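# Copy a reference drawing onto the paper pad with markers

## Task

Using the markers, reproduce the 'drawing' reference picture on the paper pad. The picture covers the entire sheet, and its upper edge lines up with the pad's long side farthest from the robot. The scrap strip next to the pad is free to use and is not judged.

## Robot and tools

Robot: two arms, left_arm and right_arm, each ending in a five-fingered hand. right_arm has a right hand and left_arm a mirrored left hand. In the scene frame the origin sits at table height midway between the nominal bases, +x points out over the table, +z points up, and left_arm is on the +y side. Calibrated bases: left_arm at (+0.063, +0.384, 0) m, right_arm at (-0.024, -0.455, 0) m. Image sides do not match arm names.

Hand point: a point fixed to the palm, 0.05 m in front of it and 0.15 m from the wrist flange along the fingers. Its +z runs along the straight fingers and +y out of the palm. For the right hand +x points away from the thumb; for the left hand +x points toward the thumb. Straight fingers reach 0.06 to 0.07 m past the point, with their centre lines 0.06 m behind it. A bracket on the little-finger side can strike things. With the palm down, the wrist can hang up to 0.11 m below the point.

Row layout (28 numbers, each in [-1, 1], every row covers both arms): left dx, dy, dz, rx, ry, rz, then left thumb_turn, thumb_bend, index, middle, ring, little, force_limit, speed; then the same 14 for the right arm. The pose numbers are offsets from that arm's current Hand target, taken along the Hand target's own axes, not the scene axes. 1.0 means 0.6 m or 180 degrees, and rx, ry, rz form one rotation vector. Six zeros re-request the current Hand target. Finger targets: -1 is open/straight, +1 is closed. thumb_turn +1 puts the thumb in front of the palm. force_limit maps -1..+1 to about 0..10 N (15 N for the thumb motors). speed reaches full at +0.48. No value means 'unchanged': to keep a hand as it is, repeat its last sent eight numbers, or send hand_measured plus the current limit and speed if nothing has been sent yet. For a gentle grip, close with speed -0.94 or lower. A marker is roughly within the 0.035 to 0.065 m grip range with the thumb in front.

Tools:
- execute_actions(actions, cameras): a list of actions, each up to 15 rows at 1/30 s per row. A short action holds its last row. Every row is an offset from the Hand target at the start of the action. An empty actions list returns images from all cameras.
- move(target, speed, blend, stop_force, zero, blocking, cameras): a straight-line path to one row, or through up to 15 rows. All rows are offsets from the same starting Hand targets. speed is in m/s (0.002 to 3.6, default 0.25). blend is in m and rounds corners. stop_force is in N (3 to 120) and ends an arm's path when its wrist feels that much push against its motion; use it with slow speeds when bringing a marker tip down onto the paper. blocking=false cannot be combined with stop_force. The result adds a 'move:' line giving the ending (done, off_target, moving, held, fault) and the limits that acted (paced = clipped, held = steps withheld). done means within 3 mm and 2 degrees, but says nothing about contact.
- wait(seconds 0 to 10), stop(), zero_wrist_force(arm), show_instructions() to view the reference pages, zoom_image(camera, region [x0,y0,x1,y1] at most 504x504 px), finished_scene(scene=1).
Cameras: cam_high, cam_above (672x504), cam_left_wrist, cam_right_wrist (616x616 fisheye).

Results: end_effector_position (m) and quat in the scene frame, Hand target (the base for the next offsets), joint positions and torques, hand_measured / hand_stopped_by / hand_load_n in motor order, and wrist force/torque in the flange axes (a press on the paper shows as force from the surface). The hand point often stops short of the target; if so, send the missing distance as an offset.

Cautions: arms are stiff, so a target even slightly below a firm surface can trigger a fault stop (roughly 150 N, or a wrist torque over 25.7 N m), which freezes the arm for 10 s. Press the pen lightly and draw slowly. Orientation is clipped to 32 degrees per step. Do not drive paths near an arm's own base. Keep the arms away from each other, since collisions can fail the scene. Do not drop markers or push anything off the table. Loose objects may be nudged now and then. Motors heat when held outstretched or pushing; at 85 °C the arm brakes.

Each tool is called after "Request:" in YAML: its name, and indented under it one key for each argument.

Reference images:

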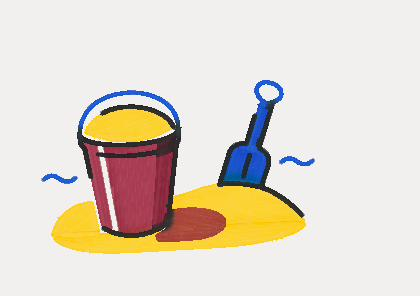

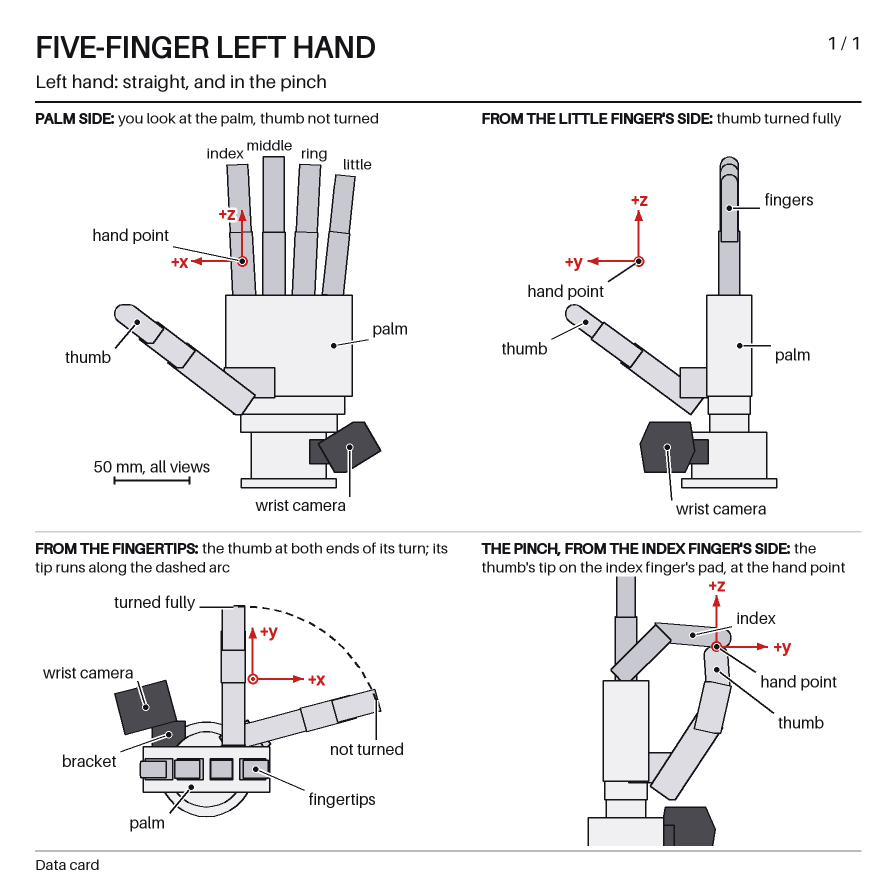

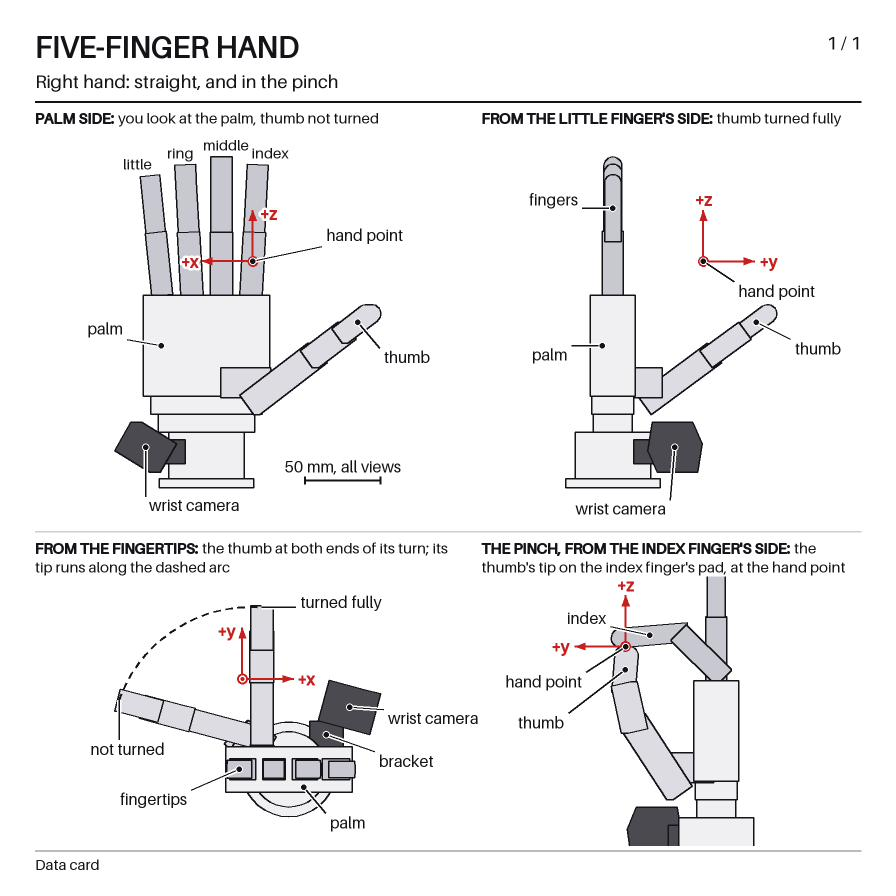

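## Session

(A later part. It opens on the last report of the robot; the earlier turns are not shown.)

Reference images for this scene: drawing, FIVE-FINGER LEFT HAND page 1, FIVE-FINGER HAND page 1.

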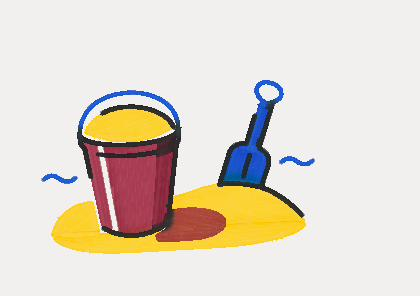

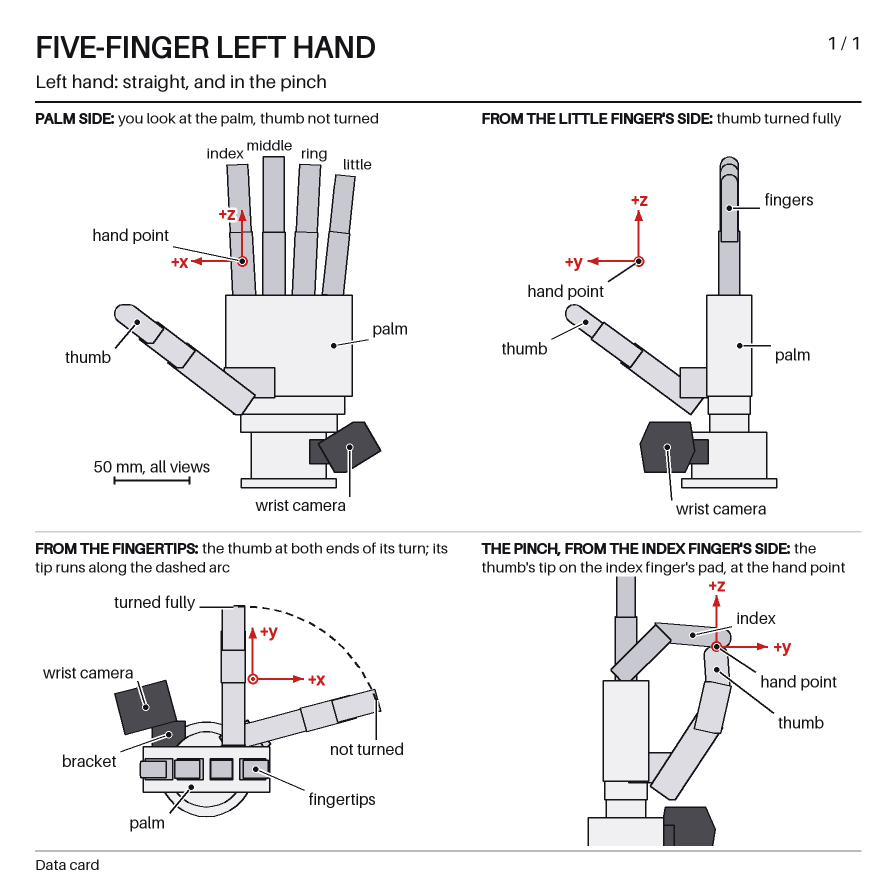

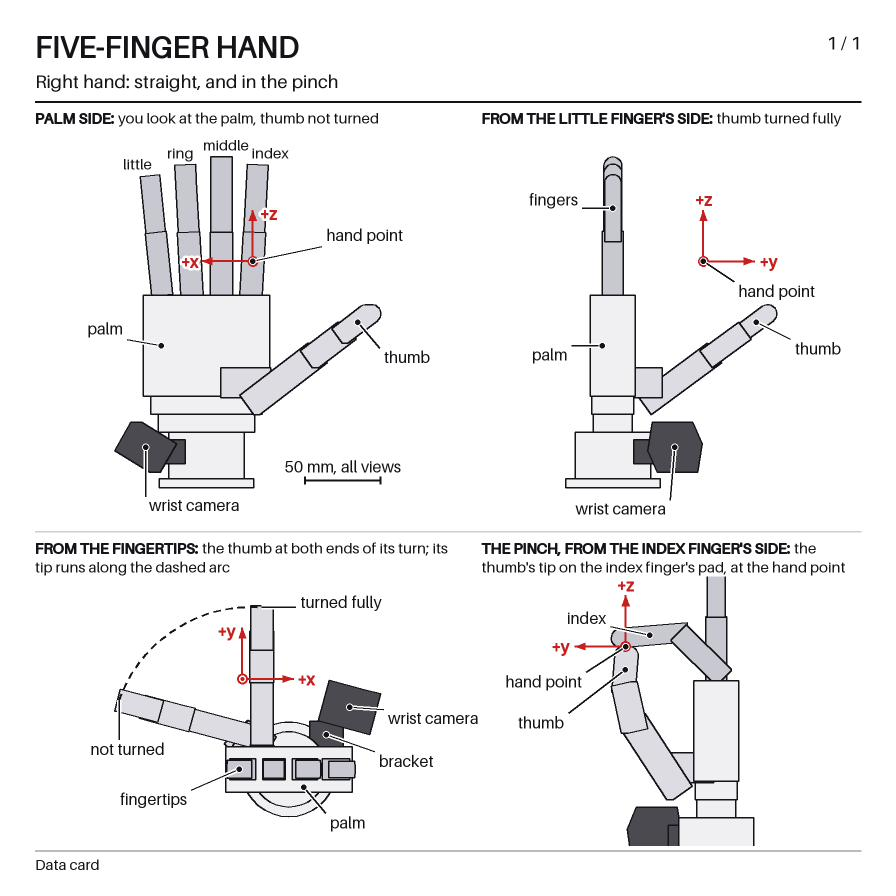

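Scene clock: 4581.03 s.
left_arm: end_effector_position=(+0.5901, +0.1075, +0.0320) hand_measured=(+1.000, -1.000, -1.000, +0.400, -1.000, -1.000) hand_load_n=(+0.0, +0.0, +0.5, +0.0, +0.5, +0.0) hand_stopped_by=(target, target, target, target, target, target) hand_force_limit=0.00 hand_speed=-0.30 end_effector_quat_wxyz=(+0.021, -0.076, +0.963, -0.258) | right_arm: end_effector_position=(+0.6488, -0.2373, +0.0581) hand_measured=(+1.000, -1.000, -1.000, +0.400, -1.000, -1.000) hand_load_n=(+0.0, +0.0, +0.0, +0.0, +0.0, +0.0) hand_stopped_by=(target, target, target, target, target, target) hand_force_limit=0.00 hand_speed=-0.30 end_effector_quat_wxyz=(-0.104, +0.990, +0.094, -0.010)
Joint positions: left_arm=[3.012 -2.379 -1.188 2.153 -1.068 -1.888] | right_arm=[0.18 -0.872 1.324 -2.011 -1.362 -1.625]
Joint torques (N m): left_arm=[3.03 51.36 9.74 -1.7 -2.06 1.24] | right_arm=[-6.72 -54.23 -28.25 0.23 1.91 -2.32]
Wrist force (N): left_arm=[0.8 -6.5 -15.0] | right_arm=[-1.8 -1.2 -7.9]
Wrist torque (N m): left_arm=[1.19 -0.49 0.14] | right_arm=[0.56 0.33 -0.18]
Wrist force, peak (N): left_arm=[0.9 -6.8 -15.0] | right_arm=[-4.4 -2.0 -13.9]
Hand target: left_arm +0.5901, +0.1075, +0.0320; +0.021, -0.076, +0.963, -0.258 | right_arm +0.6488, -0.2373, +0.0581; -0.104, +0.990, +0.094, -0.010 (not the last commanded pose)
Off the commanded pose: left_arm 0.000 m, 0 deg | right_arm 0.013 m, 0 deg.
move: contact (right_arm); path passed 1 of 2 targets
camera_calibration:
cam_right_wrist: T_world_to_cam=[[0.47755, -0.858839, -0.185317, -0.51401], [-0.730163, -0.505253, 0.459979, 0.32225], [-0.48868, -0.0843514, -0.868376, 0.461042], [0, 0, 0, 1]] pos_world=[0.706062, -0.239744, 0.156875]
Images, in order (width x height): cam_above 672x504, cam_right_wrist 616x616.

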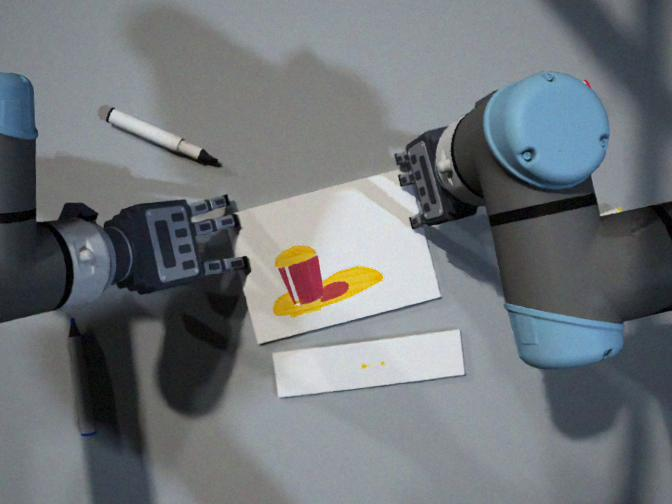

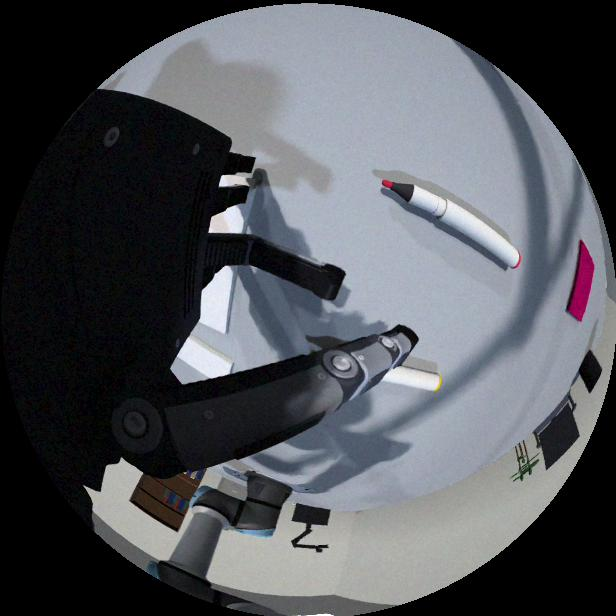

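Request:
move:
  target: [0,0,0,0,0,0,1,-1,-1,0.4,-1,-1,0,-0.3,0,0.0001,0.0006,0,0,0,1,-1,-1,0.4,-1,-1,0,-0.3]
  speed: 0.005

Scene clock: 4607.60 s.
left_arm: end_effector_position=(+0.5901, +0.1075, +0.0320) hand_measured=(+1.000, -1.000, -1.000, +0.400, -1.000, -1.000) hand_load_n=(+0.0, +0.0, +0.5, +0.0, +0.5, +0.0) hand_stopped_by=(target, target, target, target, target, target) hand_force_limit=0.00 hand_speed=-0.30 end_effector_quat_wxyz=(+0.021, -0.076, +0.963, -0.258) | right_arm: end_effector_position=(+0.6488, -0.2373, +0.0578) hand_measured=(+1.000, -1.000, -1.000, +0.400, -1.000, -1.000) hand_load_n=(+0.0, +0.0, +0.5, +0.0, +0.0, +0.0) hand_stopped_by=(target, target, target, target, target, target) hand_force_limit=0.00 hand_speed=-0.30 end_effector_quat_wxyz=(-0.104, +0.990, +0.094, -0.010)
Joint positions: left_arm=[3.012 -2.379 -1.188 2.153 -1.068 -1.888] | right_arm=[0.18 -0.871 1.324 -2.012 -1.362 -1.625]
Joint torques (N m): left_arm=[3.95 51 10.06 -1.73 -2.03 0.97] | right_arm=[1.31 -32.46 -9.51 -4.53 -1.67 -1.4]
Wrist force (N): left_arm=[1.1 -6.5 -14.8] | right_arm=[-4.0 -2.0 -12.8]
Wrist torque (N m): left_arm=[1.18 -0.52 0.16] | right_arm=[0.90 0.35 -0.33]
Wrist force, peak (N): left_arm=[0.9 -7.1 -15.0] | right_arm=[-4.0 -2.0 -12.8]
Hand target: left_arm +0.5901, +0.1075, +0.0320; +0.021, -0.076, +0.963, -0.258 | right_arm +0.6488, -0.2372, +0.0577; -0.104, +0.990, +0.094, -0.010
Off the commanded pose: left_arm 0.000 m, 0 deg | right_arm 0.000 m, 0 deg.
move: done

Request:
move:
  target:
    - [0,-0.0042,-0.0072,0,0,0,1,-1,-1,0.4,-1,-1,0,-0.3,0,0,0,0,0,0,1,-1,-1,0.4,-1,-1,0,-0.3]
    - [0,-0.1,-0.1732,0,0,0,1,-1,-1,0.4,-1,-1,0,-0.3,0,0,0,0,0,0,1,-1,-1,0.4,-1,-1,0,-0.3]
  speed: [0.01,0.12]
  cameras: ["all"]

Request:
zoom_image:
  camera: "cam_above"
  region: [210, 130, 460, 400]

Request:
zoom_image:
  camera: "cam_above"
  region: [40, 290, 200, 450]

Request:
zoom_image:
  camera: "cam_high"
  region: [270, 170, 390, 270]

Scene clock: 4624.90 s.
left_arm: end_effector_position=(+0.5900, +0.1076, +0.1521) hand_measured=(+1.000, -1.000, -1.000, +0.400, -1.000, -1.000) hand_load_n=(+0.0, +0.0, +0.0, +0.0, +0.0, +0.0) hand_stopped_by=(target, target, target, target, target, target) hand_force_limit=0.00 hand_speed=-0.30 end_effector_quat_wxyz=(+0.021, -0.076, +0.963, -0.258) | right_arm: end_effector_position=(+0.6488, -0.2372, +0.0577) hand_measured=(+1.000, -1.000, -1.000, +0.400, -1.000, -1.000) hand_load_n=(+0.0, +0.0, +0.0, +0.0, +0.0, +0.0) hand_stopped_by=(target, target, target, target, target, target) hand_force_limit=0.00 hand_speed=-0.30 end_effector_quat_wxyz=(-0.104, +0.990, +0.094, -0.010)
Joint positions: left_arm=[3.012 -2.285 -1.034 1.906 -1.068 -1.888] | right_arm=[0.18 -0.871 1.324 -2.012 -1.362 -1.625]
Joint torques (N m): left_arm=[11.63 37.91 7.28 -1.71 0.6 1.44] | right_arm=[8.12 -31.48 -7.98 -0.64 -2.38 2.41]
Wrist force (N): left_arm=[1.3 1.3 -0.4] | right_arm=[-2.6 -2.7 -13.8]
Wrist torque (N m): left_arm=[0.26 -0.25 0.01] | right_arm=[0.96 0.40 -0.27]
Wrist force, peak (N): left_arm=[1.3 -6.7 -15.2] | right_arm=[-4.0 -2.5 -14.9]
Hand target: left_arm +0.5900, +0.1076, +0.1520; +0.021, -0.076, +0.963, -0.258 | right_arm +0.6488, -0.2372, +0.0577; -0.104, +0.990, +0.094, -0.010
Off the commanded pose: left_arm 0.000 m, 0 deg | right_arm 0.000 m, 0 deg.
move: done
camera_calibration:
cam_left_wrist: T_world_to_cam=[[-0.0883653, -0.866786, 0.490789, 0.0649853], [-0.8847, 0.294702, 0.361188, 0.434156], [-0.457709, -0.402284, -0.792887, 0.547464], [0, 0, 0, 1]] pos_world=[0.640419, 0.148618, 0.245371]
cam_right_wrist: T_world_to_cam=[[0.477559, -0.858837, -0.185301, -0.514074], [-0.730186, -0.505257, 0.459939, 0.322409], [-0.488638, -0.0843437, -0.868401, 0.460757], [0, 0, 0, 1]] pos_world=[0.706062, -0.239744, 0.156575]

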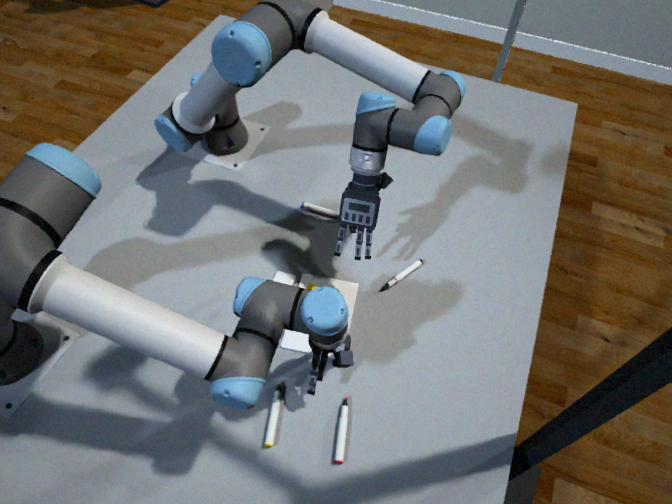

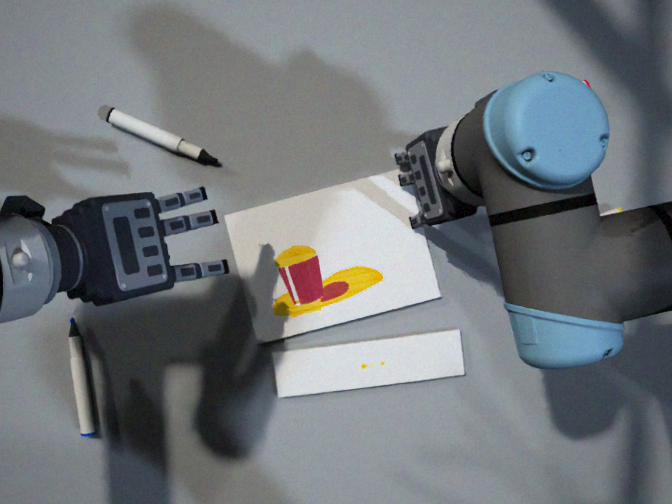

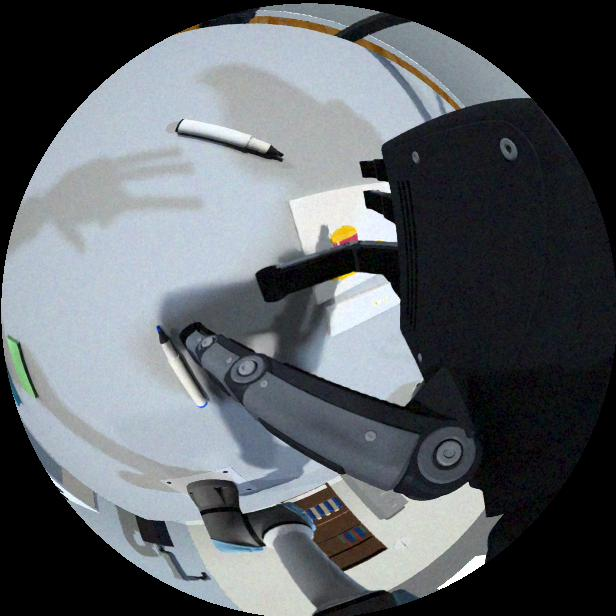

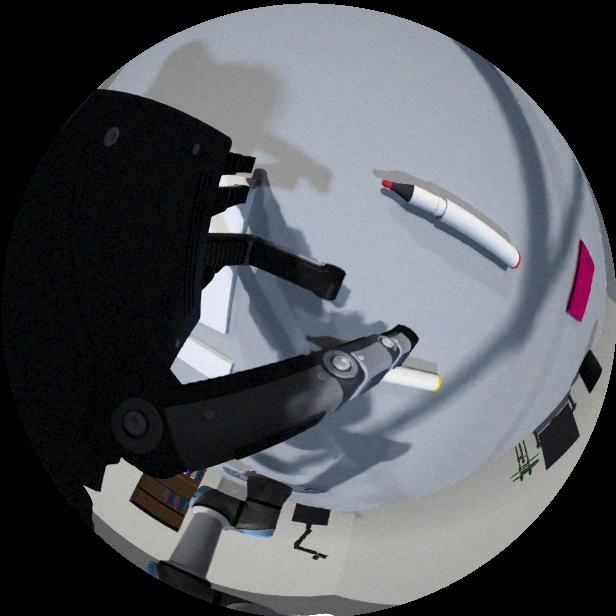

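Scaled by 1.867.

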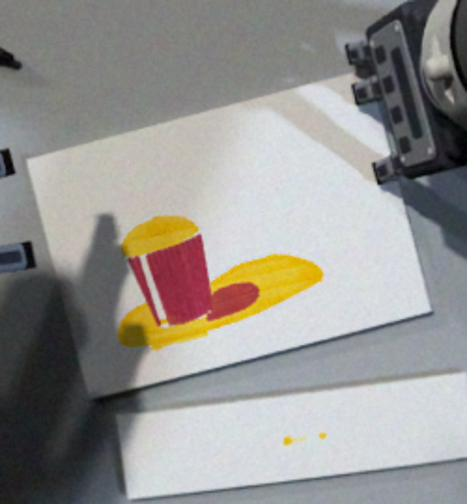

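Scaled by 3.150.

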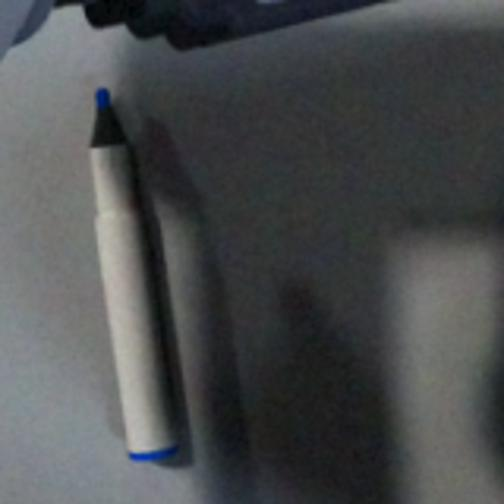

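Scaled by 4.200.

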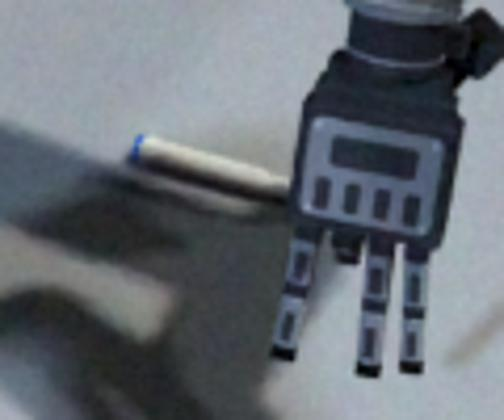

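Request:
move:
  target: [0.2295,0.2083,-0.0973,0.3109,0.0231,0.0144,1,0,-0.4,-0.4,-0.4,-0.4,0,-0.7,0,0,0,0,0,0,1,-1,-1,0.4,-1,-1,0,-0.3]
  speed: 0.2
  cameras: ["cam_high","cam_above","cam_left_wrist"]

Scene clock: 4746.13 s.
left_arm: end_effector_position=(+0.4325, +0.2217, +0.1398) hand_measured=(+1.000, +0.000, -0.400, -0.400, -0.400, -0.400) hand_load_n=(+0.0, +0.0, +0.0, +0.0, +0.0, +0.0) hand_stopped_by=(target, target, target, target, target, target) hand_force_limit=0.00 hand_speed=-0.70 end_effector_quat_wxyz=(+0.026, -0.027, +0.731, -0.682) end_effector_velocity=(+0.000, +0.000, +0.000) end_effector_angular_velocity=(-0.001, -0.003, -0.001) | right_arm: end_effector_position=(+0.6488, -0.2372, +0.0577) hand_measured=(+1.000, -1.000, -1.000, +0.400, -1.000, -1.000) hand_load_n=(+0.0, +0.0, +0.0, +0.0, +0.5, +0.0) hand_stopped_by=(target, target, target, target, target, target) hand_force_limit=0.00 hand_speed=-0.30 end_effector_quat_wxyz=(-0.104, +0.990, +0.094, -0.010)
Joint positions: left_arm=[3.697 -2.249 -2.164 1.418 -0.494 -0.128] | right_arm=[0.18 -0.871 1.324 -2.012 -1.362 -1.625]
Joint velocities: left_arm=[0 0 -0.001 -0.001 0 0.005] | right_arm=[within noise]
Joint torques (N m): left_arm=[-8.58 42.15 4.23 -2.34 0.08 1.69] | right_arm=[7.97 -34.12 -7.88 -0.78 -2.41 2.27]
Wrist force (N): left_arm=[1.3 -1.2 0.1] | right_arm=[-2.8 -2.9 -14.1]
Wrist torque (N m): left_arm=[-0.24 -0.26 0.18] | right_arm=[0.94 0.45 -0.29]
Wrist force, peak (N): left_arm=[1.4 1.6 -0.4] | right_arm=[-3.0 -2.8 -14.5]
Hand target: left_arm +0.4324, +0.2217, +0.1399; +0.026, -0.027, +0.731, -0.682 | right_arm +0.6488, -0.2372, +0.0577; -0.104, +0.990, +0.094, -0.010
Off the commanded pose: left_arm 0.000 m, 0 deg | right_arm 0.000 m, 0 deg.
move: done
camera_calibration:
cam_left_wrist: T_world_to_cam=[[-0.218179, -0.0810087, 0.972541, -0.0294241], [-0.865436, 0.47662, -0.15445, 0.28907], [-0.45102, -0.875369, -0.174096, 0.526988], [0, 0, 0, 1]] pos_world=[0.481434, 0.321149, 0.16501]
Images, in order (width x height): cam_high 672x504, cam_above 672x504, cam_left_wrist 616x616.

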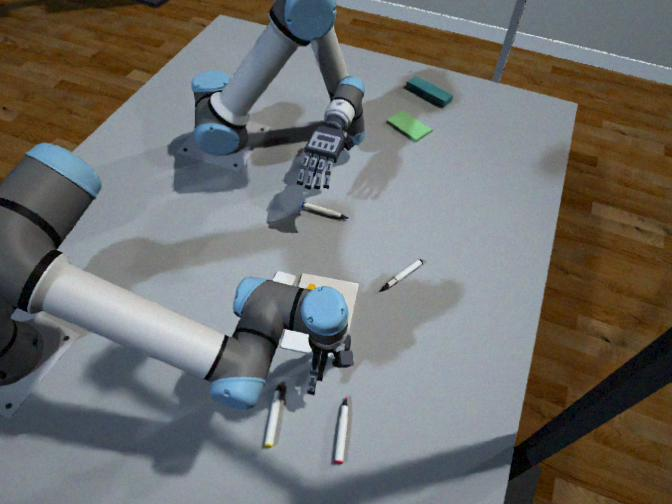

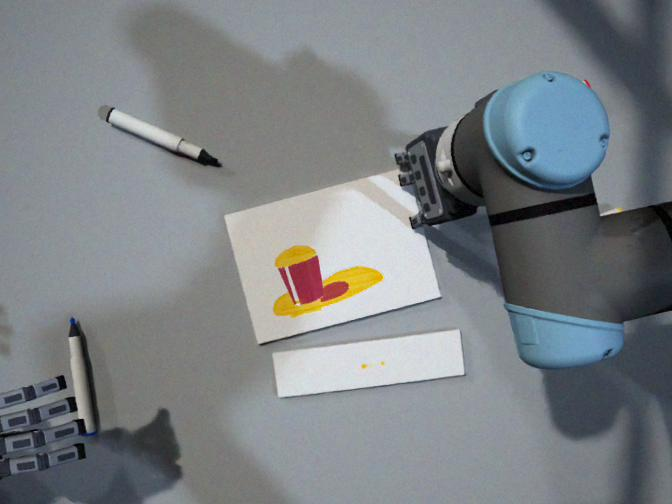

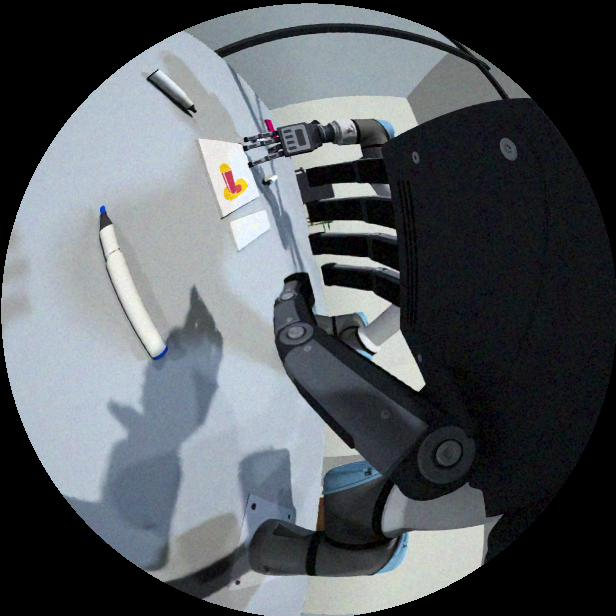

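Request:
move:
  target: [-0.0052,0.1332,0.0080,0,0,0,1,0,-0.4,-0.4,-0.4,-0.4,0,-0.7,0,0,0,0,0,0,1,-1,-1,0.4,-1,-1,0,-0.3]
  speed: 0.1
  cameras: ["cam_high","cam_above","cam_left_wrist"]

Request:
zoom_image:
  camera: "cam_high"
  region: [270, 130, 390, 230]

Request:
zoom_image:
  camera: "cam_above"
  region: [0, 300, 180, 480]

Scene clock: 4788.27 s.
left_arm: end_effector_position=(+0.4346, +0.2223, +0.0817) hand_measured=(+1.000, +0.000, -0.400, -0.400, -0.400, -0.400) hand_load_n=(+0.0, +0.0, +0.0, +0.0, +0.0, +0.0) hand_stopped_by=(target, target, target, target, target, target) hand_force_limit=0.00 hand_speed=-0.70 end_effector_quat_wxyz=(+0.026, -0.028, +0.730, -0.682) | right_arm: end_effector_position=(+0.6488, -0.2372, +0.0577) hand_measured=(+1.000, -1.000, -1.000, +0.400, -1.000, -1.000) hand_load_n=(+0.0, +0.0, +0.0, +0.0, +0.5, +0.5) hand_stopped_by=(target, target, target, target, target, target) hand_force_limit=0.00 hand_speed=-0.30 end_effector_quat_wxyz=(-0.104, +0.990, +0.094, -0.010)
Joint positions: left_arm=[3.695 -2.41 -2.127 1.54 -0.493 -0.128] | right_arm=[0.18 -0.871 1.324 -2.012 -1.362 -1.625]
Joint torques (N m): left_arm=[-0.61 35.46 1.76 -0.73 0.35 0.05] | right_arm=[7.78 -36.08 -8.05 -0.66 -2.42 2.34]
Wrist force (N): left_arm=[1.3 -1.3 0.2] | right_arm=[-2.7 -2.6 -14.2]
Wrist torque (N m): left_arm=[-0.23 -0.25 0.18] | right_arm=[1.00 0.44 -0.28]
Wrist force, peak (N): left_arm=[1.4 -2.7 0.3] | right_arm=[-2.8 -2.6 -14.5]
Hand target: left_arm +0.4346, +0.2223, +0.0817; +0.026, -0.028, +0.730, -0.682 (not the last commanded pose) | right_arm +0.6488, -0.2372, +0.0577; -0.104, +0.990, +0.094, -0.010
Off the commanded pose: left_arm 0.022 m, 0 deg | right_arm 0.000 m, 0 deg.
FORCE FAULT: contact force on the left arm reached its limit, and that arm stopped. The contact can be on any part of that arm, not only on its tool. That arm's remaining commands of this call were not run. That arm is still stopped at the end of this call. That arm stays stopped for about 10 more seconds. Until then a move that you send moves the other arm only, and its call returns only when the move has ended. Once the stop has ended, the next robot result says so. If the stop ends while you think or write, that arm runs what you send next, counted from a new Hand target: where the arm stands when the stop ends. While its stop runs, that arm, its gripper or tool too, takes no new command. Until it ends, the stop uses up actions while you think or wait. An arm that is not stopped still takes commands.
move: fault (left_arm)
camera_calibration:
cam_left_wrist: T_world_to_cam=[[-0.217192, -0.0801675, 0.972831, 0.0270328], [-0.865513, 0.476639, -0.153954, 0.281615], [-0.451347, -0.875436, -0.172908, 0.518497], [0, 0, 0, 1]] pos_world=[0.483635, 0.321849, 0.10671]
Images, in order (width x height): cam_high 672x504, cam_above 672x504, cam_left_wrist 616x616.

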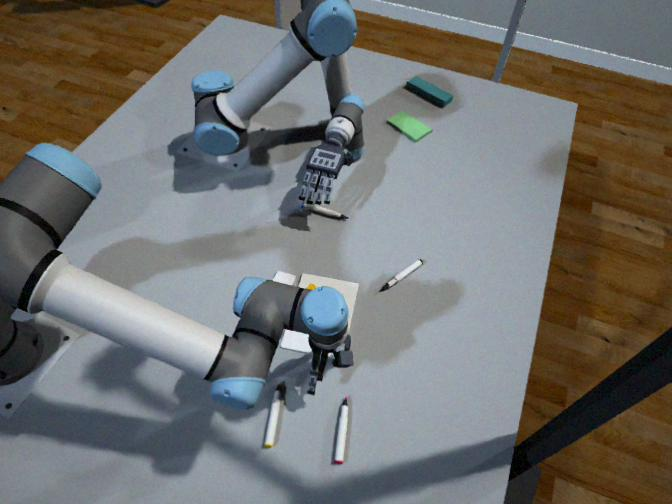

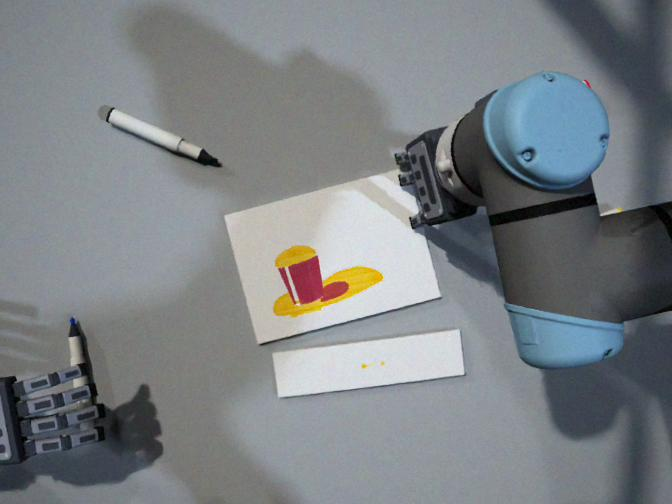

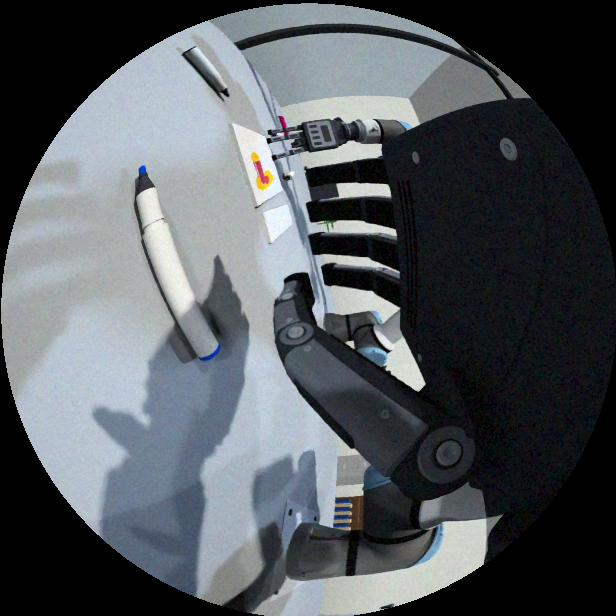

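Scaled by 4.200.

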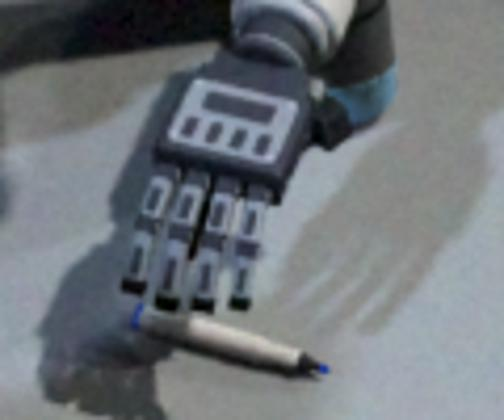

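Scaled by 2.800.

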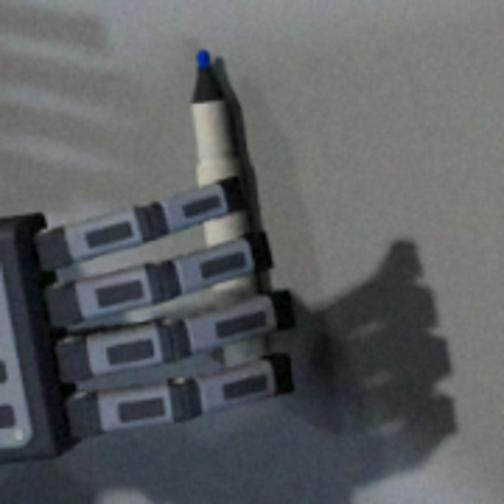

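Request:
wait:
  seconds: 5

Scene clock: 4820.23 s.
left_arm: end_effector_position=(+0.4346, +0.2223, +0.0817) hand_measured=(+1.000, +0.000, -0.400, -0.400, -0.400, -0.400) hand_load_n=(+0.0, +0.0, +0.0, +0.0, +0.0, +0.0) hand_stopped_by=(target, target, target, target, target, target) hand_force_limit=0.00 hand_speed=-0.70 end_effector_quat_wxyz=(+0.026, -0.028, +0.730, -0.682) | right_arm: end_effector_position=(+0.6488, -0.2372, +0.0577) hand_measured=(+1.000, -1.000, -1.000, +0.400, -1.000, -1.000) hand_load_n=(+0.0, +0.0, +0.0, +0.0, +0.0, +0.0) hand_stopped_by=(target, target, target, target, target, target) hand_force_limit=0.00 hand_speed=-0.30 end_effector_quat_wxyz=(-0.104, +0.990, +0.094, -0.010)
Joint positions: left_arm=[3.695 -2.41 -2.127 1.54 -0.493 -0.128] | right_arm=[0.18 -0.871 1.324 -2.012 -1.362 -1.625]
Joint torques (N m): left_arm=[-1.55 37 2 -1.07 0.24 0.23] | right_arm=[7.7 -42.42 -8.26 -0.62 -2.48 2.33]
Wrist force (N): left_arm=[1.0 -1.2 0.6] | right_arm=[-2.7 -2.8 -14.0]
Wrist torque (N m): left_arm=[-0.24 -0.18 0.16] | right_arm=[0.96 0.43 -0.28]
Wrist force, peak (N): left_arm=[1.7 -1.4 0.7] | right_arm=[-2.9 -2.7 -14.6]
Hand target: left_arm +0.4346, +0.2223, +0.0817; +0.026, -0.028, +0.730, -0.682 (not the last commanded pose) | right_arm +0.6488, -0.2372, +0.0577; -0.104, +0.990, +0.094, -0.010
Off the commanded pose: left_arm 0.022 m, 0 deg | right_arm 0.000 m, 0 deg.
FORCE FAULT, CONTINUED: the left arm's stop, for the force fault that an earlier result reported, is over. The rest of the stop counts as 20 of the actions that you can send in this scene. That arm's target is now where it stood when the stop ended, not its last command. That arm accepts commands again.
wait: 5.00 s; at rest from the start

Request:
move:
  target:
    - [0,-0.1663,-0.0116,0,0,0,1,0,-0.4,-0.4,-0.4,-0.4,0,-0.7,0,0,0,0,0,0,1,-1,-1,0.4,-1,-1,0,-0.3]
    - [-0.1327,-0.2890,0.1111,-0.3057,-0.1258,-0.0786,1,0,-0.4,-0.4,-0.4,-0.4,0,-0.7,0,0,0,0,0,0,1,-1,-1,0.4,-1,-1,0,-0.3]
  speed: [0.1,0.2]
  blend: 0.02

Scene clock: 4849.17 s.
left_arm: end_effector_position=(+0.5199, +0.1501, +0.2500) hand_measured=(+1.000, +0.000, -0.400, -0.400, -0.400, -0.400) hand_load_n=(+0.5, +0.5, +0.0, +0.0, +0.0, +0.0) hand_stopped_by=(target, target, target, target, target, target) hand_force_limit=0.00 hand_speed=-0.70 end_effector_quat_wxyz=(+0.067, -0.250, +0.933, -0.251) | right_arm: end_effector_position=(+0.6488, -0.2372, +0.0577) hand_measured=(+1.000, -1.000, -1.000, +0.400, -1.000, -1.000) hand_load_n=(+0.0, +0.0, +0.0, +0.0, +0.5, +0.0) hand_stopped_by=(target, target, target, target, target, target) hand_force_limit=0.00 hand_speed=-0.30 end_effector_quat_wxyz=(-0.104, +0.990, +0.094, -0.010)
Joint positions: left_arm=[3.083 -1.954 -1.265 1.951 -1.135 -2.21] | right_arm=[0.18 -0.871 1.324 -2.012 -1.362 -1.625]
Joint torques (N m): left_arm=[7.36 47.08 17.97 -0.9 -1 -0.91] | right_arm=[7.83 -45.44 -8.49 -0.68 -2.57 2.28]
Wrist force (N): left_arm=[1.1 1.0 -0.8] | right_arm=[-2.7 -2.2 -14.4]
Wrist torque (N m): left_arm=[0.30 -0.28 0.06] | right_arm=[1.06 0.44 -0.26]
Wrist force, peak (N): left_arm=[1.7 -1.6 0.7] | right_arm=[-2.9 -2.7 -14.4]
Hand target: left_arm +0.5200, +0.1502, +0.2501; +0.067, -0.250, +0.933, -0.251 | right_arm +0.6488, -0.2372, +0.0577; -0.104, +0.990, +0.094, -0.010
Off the commanded pose: left_arm 0.000 m, 0 deg | right_arm 0.000 m, 0 deg.
move: done

Request:
move:
  target: [0,0,0,0.3093,-0.0735,-0.0459,1,0,-0.4,-0.4,-0.4,-0.4,0,-0.7,0,0,0,0,0,0,1,-1,-1,0.4,-1,-1,0,-0.3]
  speed: 0.25

Scene clock: 4868.33 s.
left_arm: end_effector_position=(+0.5200, +0.1503, +0.2501) hand_measured=(+1.000, +0.000, -0.400, -0.400, -0.400, -0.400) hand_load_n=(+0.0, +0.0, +0.0, +0.0, +0.0, +0.0) hand_stopped_by=(target, target, target, target, target, target) hand_force_limit=0.00 hand_speed=-0.70 end_effector_quat_wxyz=(+0.261, -0.280, +0.675, -0.631) end_effector_velocity=(+0.000, +0.000, +0.000) end_effector_angular_velocity=(-0.001, -0.001, -0.001) | right_arm: end_effector_position=(+0.6488, -0.2372, +0.0577) hand_measured=(+1.000, -1.000, -1.000, +0.400, -1.000, -1.000) hand_load_n=(+0.0, +0.0, +0.0, +0.0, +0.0, +0.0) hand_stopped_by=(target, target, target, target, target, target) hand_force_limit=0.00 hand_speed=-0.30 end_effector_quat_wxyz=(-0.104, +0.990, +0.094, -0.010)
Joint positions: left_arm=[3.454 -1.413 -2.138 3.398 -0.468 -3.005] | right_arm=[0.18 -0.871 1.324 -2.012 -1.362 -1.625]
Joint velocities: left_arm=[-0.001 0 -0.001 0.005 0 -0.003] | right_arm=[within noise]
Joint torques (N m): left_arm=[-14.78 4.04 20.81 2.36 1.44 -1.17] | right_arm=[7.04 -45.48 -7.86 -0.76 -2.51 2.26]
Wrist force (N): left_arm=[1.6 -0.8 0.7] | right_arm=[-2.6 -2.6 -14.2]
Wrist torque (N m): left_arm=[-0.25 -0.27 0.12] | right_arm=[1.00 0.41 -0.27]
Wrist force, peak (N): left_arm=[2.0 -1.0 0.8] | right_arm=[-2.8 -2.6 -14.5]
Hand target: left_arm +0.5200, +0.1502, +0.2501; +0.261, -0.280, +0.675, -0.631 | right_arm +0.6488, -0.2372, +0.0577; -0.104, +0.990, +0.094, -0.010
Off the commanded pose: left_arm 0.000 m, 0 deg | right_arm 0.000 m, 0 deg.
move: done

Request:
move:
  target: [0.0143,0.1627,-0.1740,-0.0007,0.2289,0.0161,1,0,-0.4,-0.4,-0.4,-0.4,0,-0.7,0,0,0,0,0,0,1,-1,-1,0.4,-1,-1,0,-0.3]
  speed: 0.15
  cameras: ["cam_high","cam_above","cam_left_wrist"]

Request:
zoom_image:
  camera: "cam_high"
  region: [240, 60, 420, 240]

Scene clock: 4897.27 s.
left_arm: end_effector_position=(+0.4356, +0.2225, +0.1599) hand_measured=(+1.000, +0.000, -0.400, -0.400, -0.400, -0.400) hand_load_n=(+0.0, +0.0, +0.0, +0.0, +0.0, +0.0) hand_stopped_by=(target, target, target, target, target, target) hand_force_limit=0.00 hand_speed=-0.70 end_effector_quat_wxyz=(+0.022, -0.024, +0.731, -0.681) | right_arm: end_effector_position=(+0.6488, -0.2372, +0.0577) hand_measured=(+1.000, -1.000, -1.000, +0.400, -1.000, -1.000) hand_load_n=(+0.0, -0.5, +0.0, +0.0, +0.0, +0.0) hand_stopped_by=(target, target, target, target, target, target) hand_force_limit=0.00 hand_speed=-0.30 end_effector_quat_wxyz=(-0.104, +0.990, +0.094, -0.010)
Joint positions: left_arm=[3.69 -1.702 -2.123 3.973 0.499 -3.272] | right_arm=[0.18 -0.871 1.324 -2.012 -1.362 -1.625]
Joint torques (N m): left_arm=[5.09 31.15 2.89 -1.72 0.72 -1.09] | right_arm=[7.66 -44.75 -8.96 -0.62 -2.46 2.24]
Wrist force (N): left_arm=[1.9 -1.0 1.3] | right_arm=[-2.5 -2.5 -14.1]
Wrist torque (N m): left_arm=[-0.30 -0.29 0.23] | right_arm=[1.00 0.40 -0.26]
Wrist force, peak (N): left_arm=[1.7 -2.5 0.8] | right_arm=[-3.0 -2.7 -14.5]
Hand target: left_arm +0.4355, +0.2225, +0.1599; +0.022, -0.024, +0.731, -0.681 | right_arm +0.6488, -0.2372, +0.0577; -0.104, +0.990, +0.094, -0.010
Off the commanded pose: left_arm 0.000 m, 0 deg | right_arm 0.000 m, 0 deg.
move: done
camera_calibration:
cam_left_wrist: T_world_to_cam=[[-0.217573, -0.079675, 0.972787, -0.0487785], [-0.860257, 0.486501, -0.152559, 0.289708], [-0.461106, -0.87004, -0.17439, 0.535924], [0, 0, 0, 1]] pos_world=[0.485729, 0.321445, 0.185109]
Images, in order (width x height): cam_high 672x504, cam_above 672x504, cam_left_wrist 616x616.

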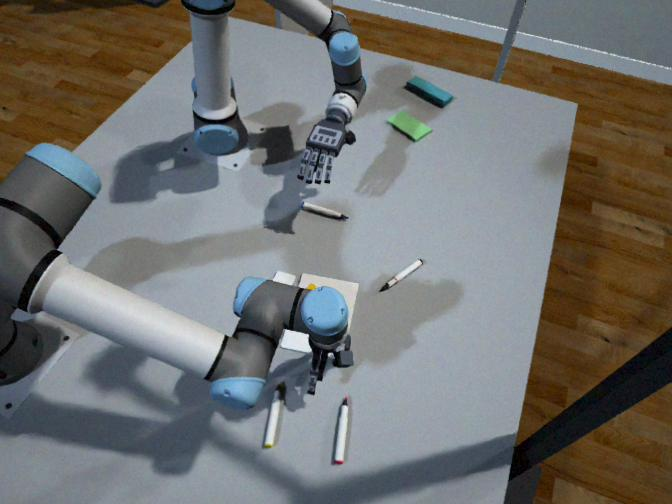

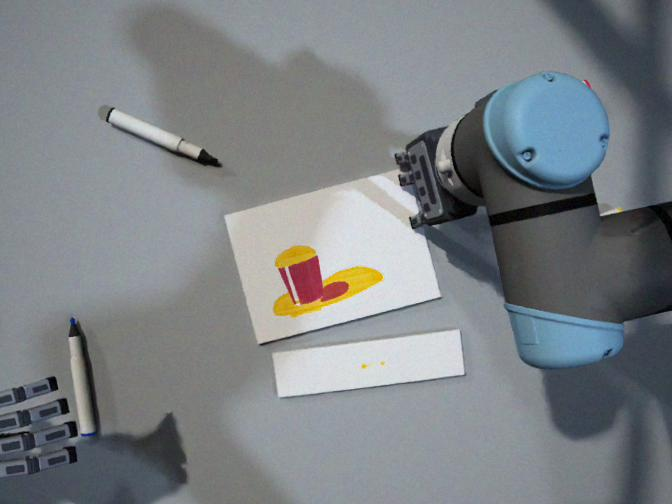

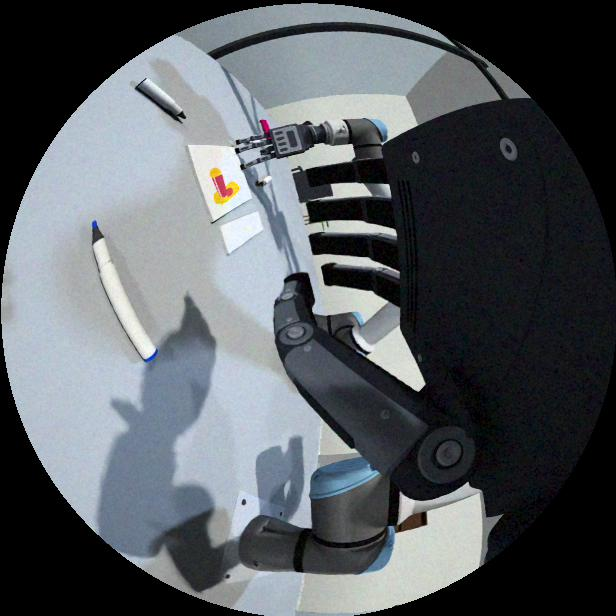

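Scaled by 2.800.

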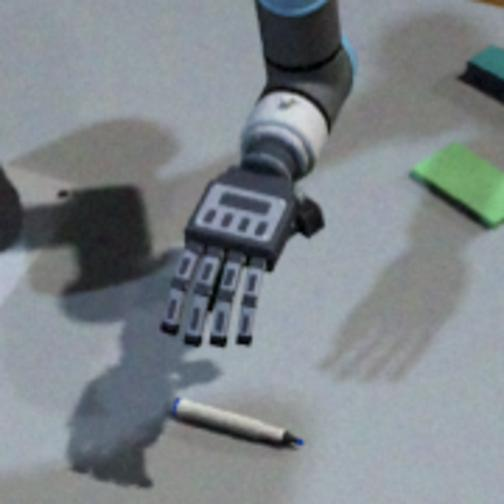

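Request:
move:
  target: [0,0.1663,0.0116,0,0,0,1,0,-0.4,-0.4,-0.4,-0.4,0,-0.7,0,0,0,0,0,0,1,-1,-1,0.4,-1,-1,0,-0.3]
  speed: 0.06
  stop_force: 8
  cameras: ["cam_high","cam_above","cam_left_wrist"]

Request:
zoom_image:
  camera: "cam_left_wrist"
  region: [100, 120, 420, 400]

Request:
zoom_image:
  camera: "cam_high"
  region: [270, 130, 390, 230]

Request:
zoom_image:
  camera: "cam_above"
  region: [0, 300, 180, 480]

Scene clock: 4917.07 s.
left_arm: end_effector_position=(+0.4354, +0.2226, +0.0599) hand_measured=(+1.000, +0.000, -0.400, -0.400, -0.400, -0.400) hand_load_n=(+0.0, +0.0, +0.0, +0.0, +0.0, +0.0) hand_stopped_by=(target, target, target, target, target, target) hand_force_limit=0.00 hand_speed=-0.70 end_effector_quat_wxyz=(+0.022, -0.024, +0.731, -0.681) | right_arm: end_effector_position=(+0.6488, -0.2372, +0.0577) hand_measured=(+1.000, -1.000, -1.000, +0.400, -1.000, -1.000) hand_load_n=(+0.0, +0.0, +0.0, +0.0, +0.0, +0.0) hand_stopped_by=(target, target, target, target, target, target) hand_force_limit=0.00 hand_speed=-0.30 end_effector_quat_wxyz=(-0.104, +0.990, +0.094, -0.010)
Joint positions: left_arm=[3.69 -1.913 -2.214 4.274 0.499 -3.272] | right_arm=[0.18 -0.871 1.324 -2.012 -1.362 -1.625]
Joint torques (N m): left_arm=[-1.27 38.35 21.72 1.15 -1.22 -1.27] | right_arm=[6.05 -45.31 -8.3 -0.78 -2.35 2.18]
Wrist force (N): left_arm=[1.6 -1.0 1.3] | right_arm=[-2.8 -2.6 -14.1]
Wrist torque (N m): left_arm=[-0.30 -0.24 0.19] | right_arm=[1.00 0.44 -0.28]
Wrist force, peak (N): left_arm=[2.1 -1.7 1.3] | right_arm=[-2.8 -2.7 -14.5]
Hand target: left_arm +0.4354, +0.2226, +0.0599; +0.022, -0.024, +0.731, -0.681 | right_arm +0.6488, -0.2372, +0.0577; -0.104, +0.990, +0.094, -0.010
Off the commanded pose: left_arm 0.000 m, 0 deg | right_arm 0.000 m, 0 deg.
move: done
camera_calibration:
cam_left_wrist: T_world_to_cam=[[-0.217601, -0.0796294, 0.972784, 0.0484557], [-0.860123, 0.486739, -0.152557, 0.274138], [-0.461344, -0.86991, -0.174406, 0.518468], [0, 0, 0, 1]] pos_world=[0.485529, 0.321445, 0.0851086]
Images, in order (width x height): cam_high 672x504, cam_above 672x504, cam_left_wrist 616x616.

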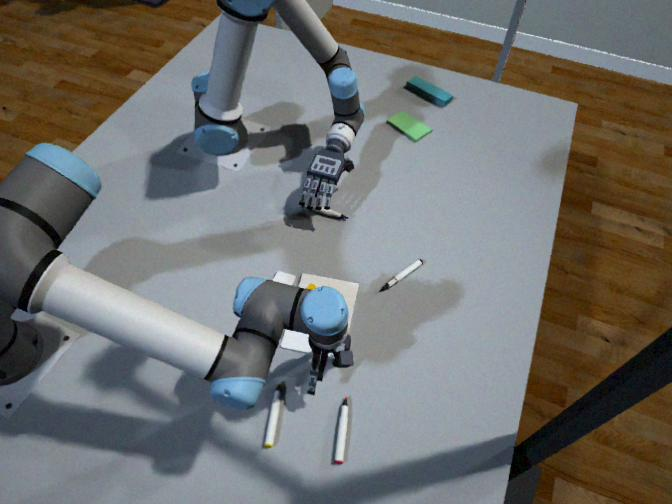

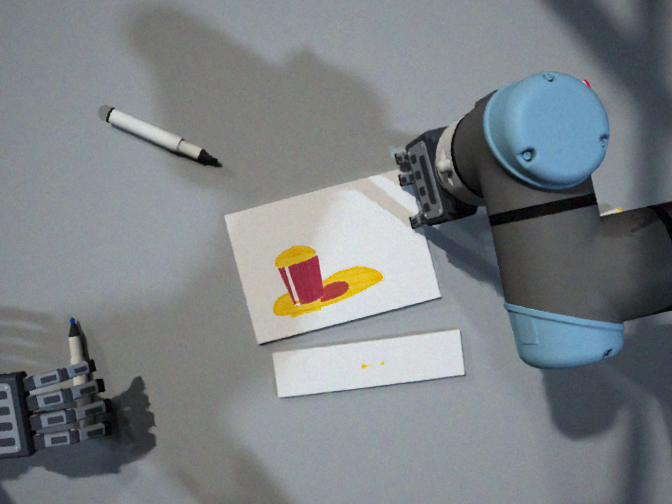

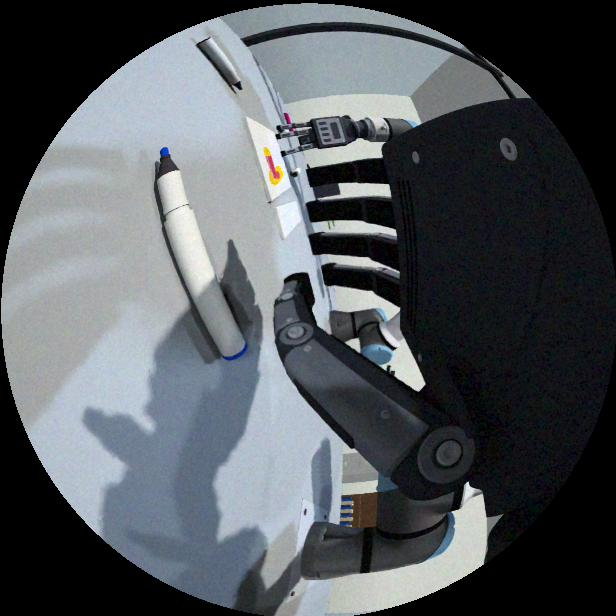

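Scaled by 1.575 from the camera's 616x616 image, which has a finer 880x880 frame.

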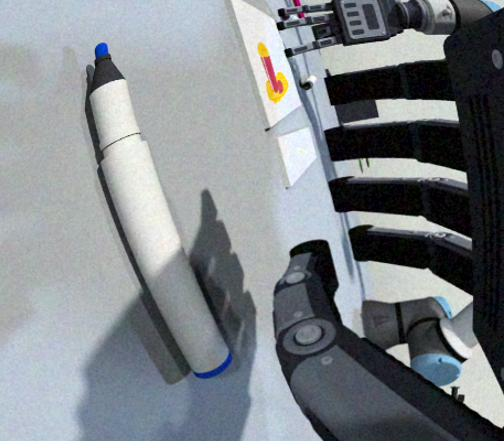

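Scaled by 4.200.

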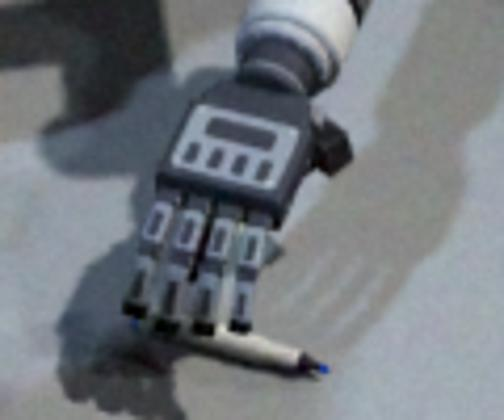

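Scaled by 2.800.

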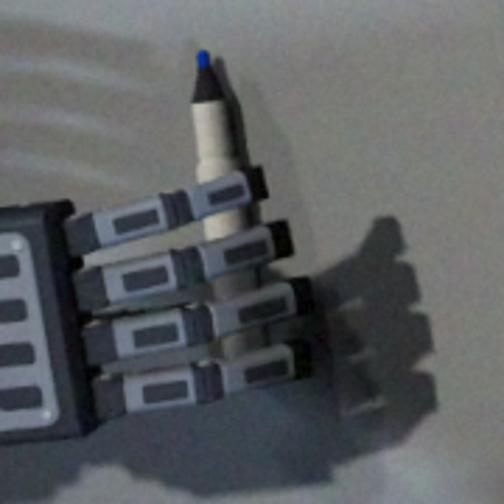

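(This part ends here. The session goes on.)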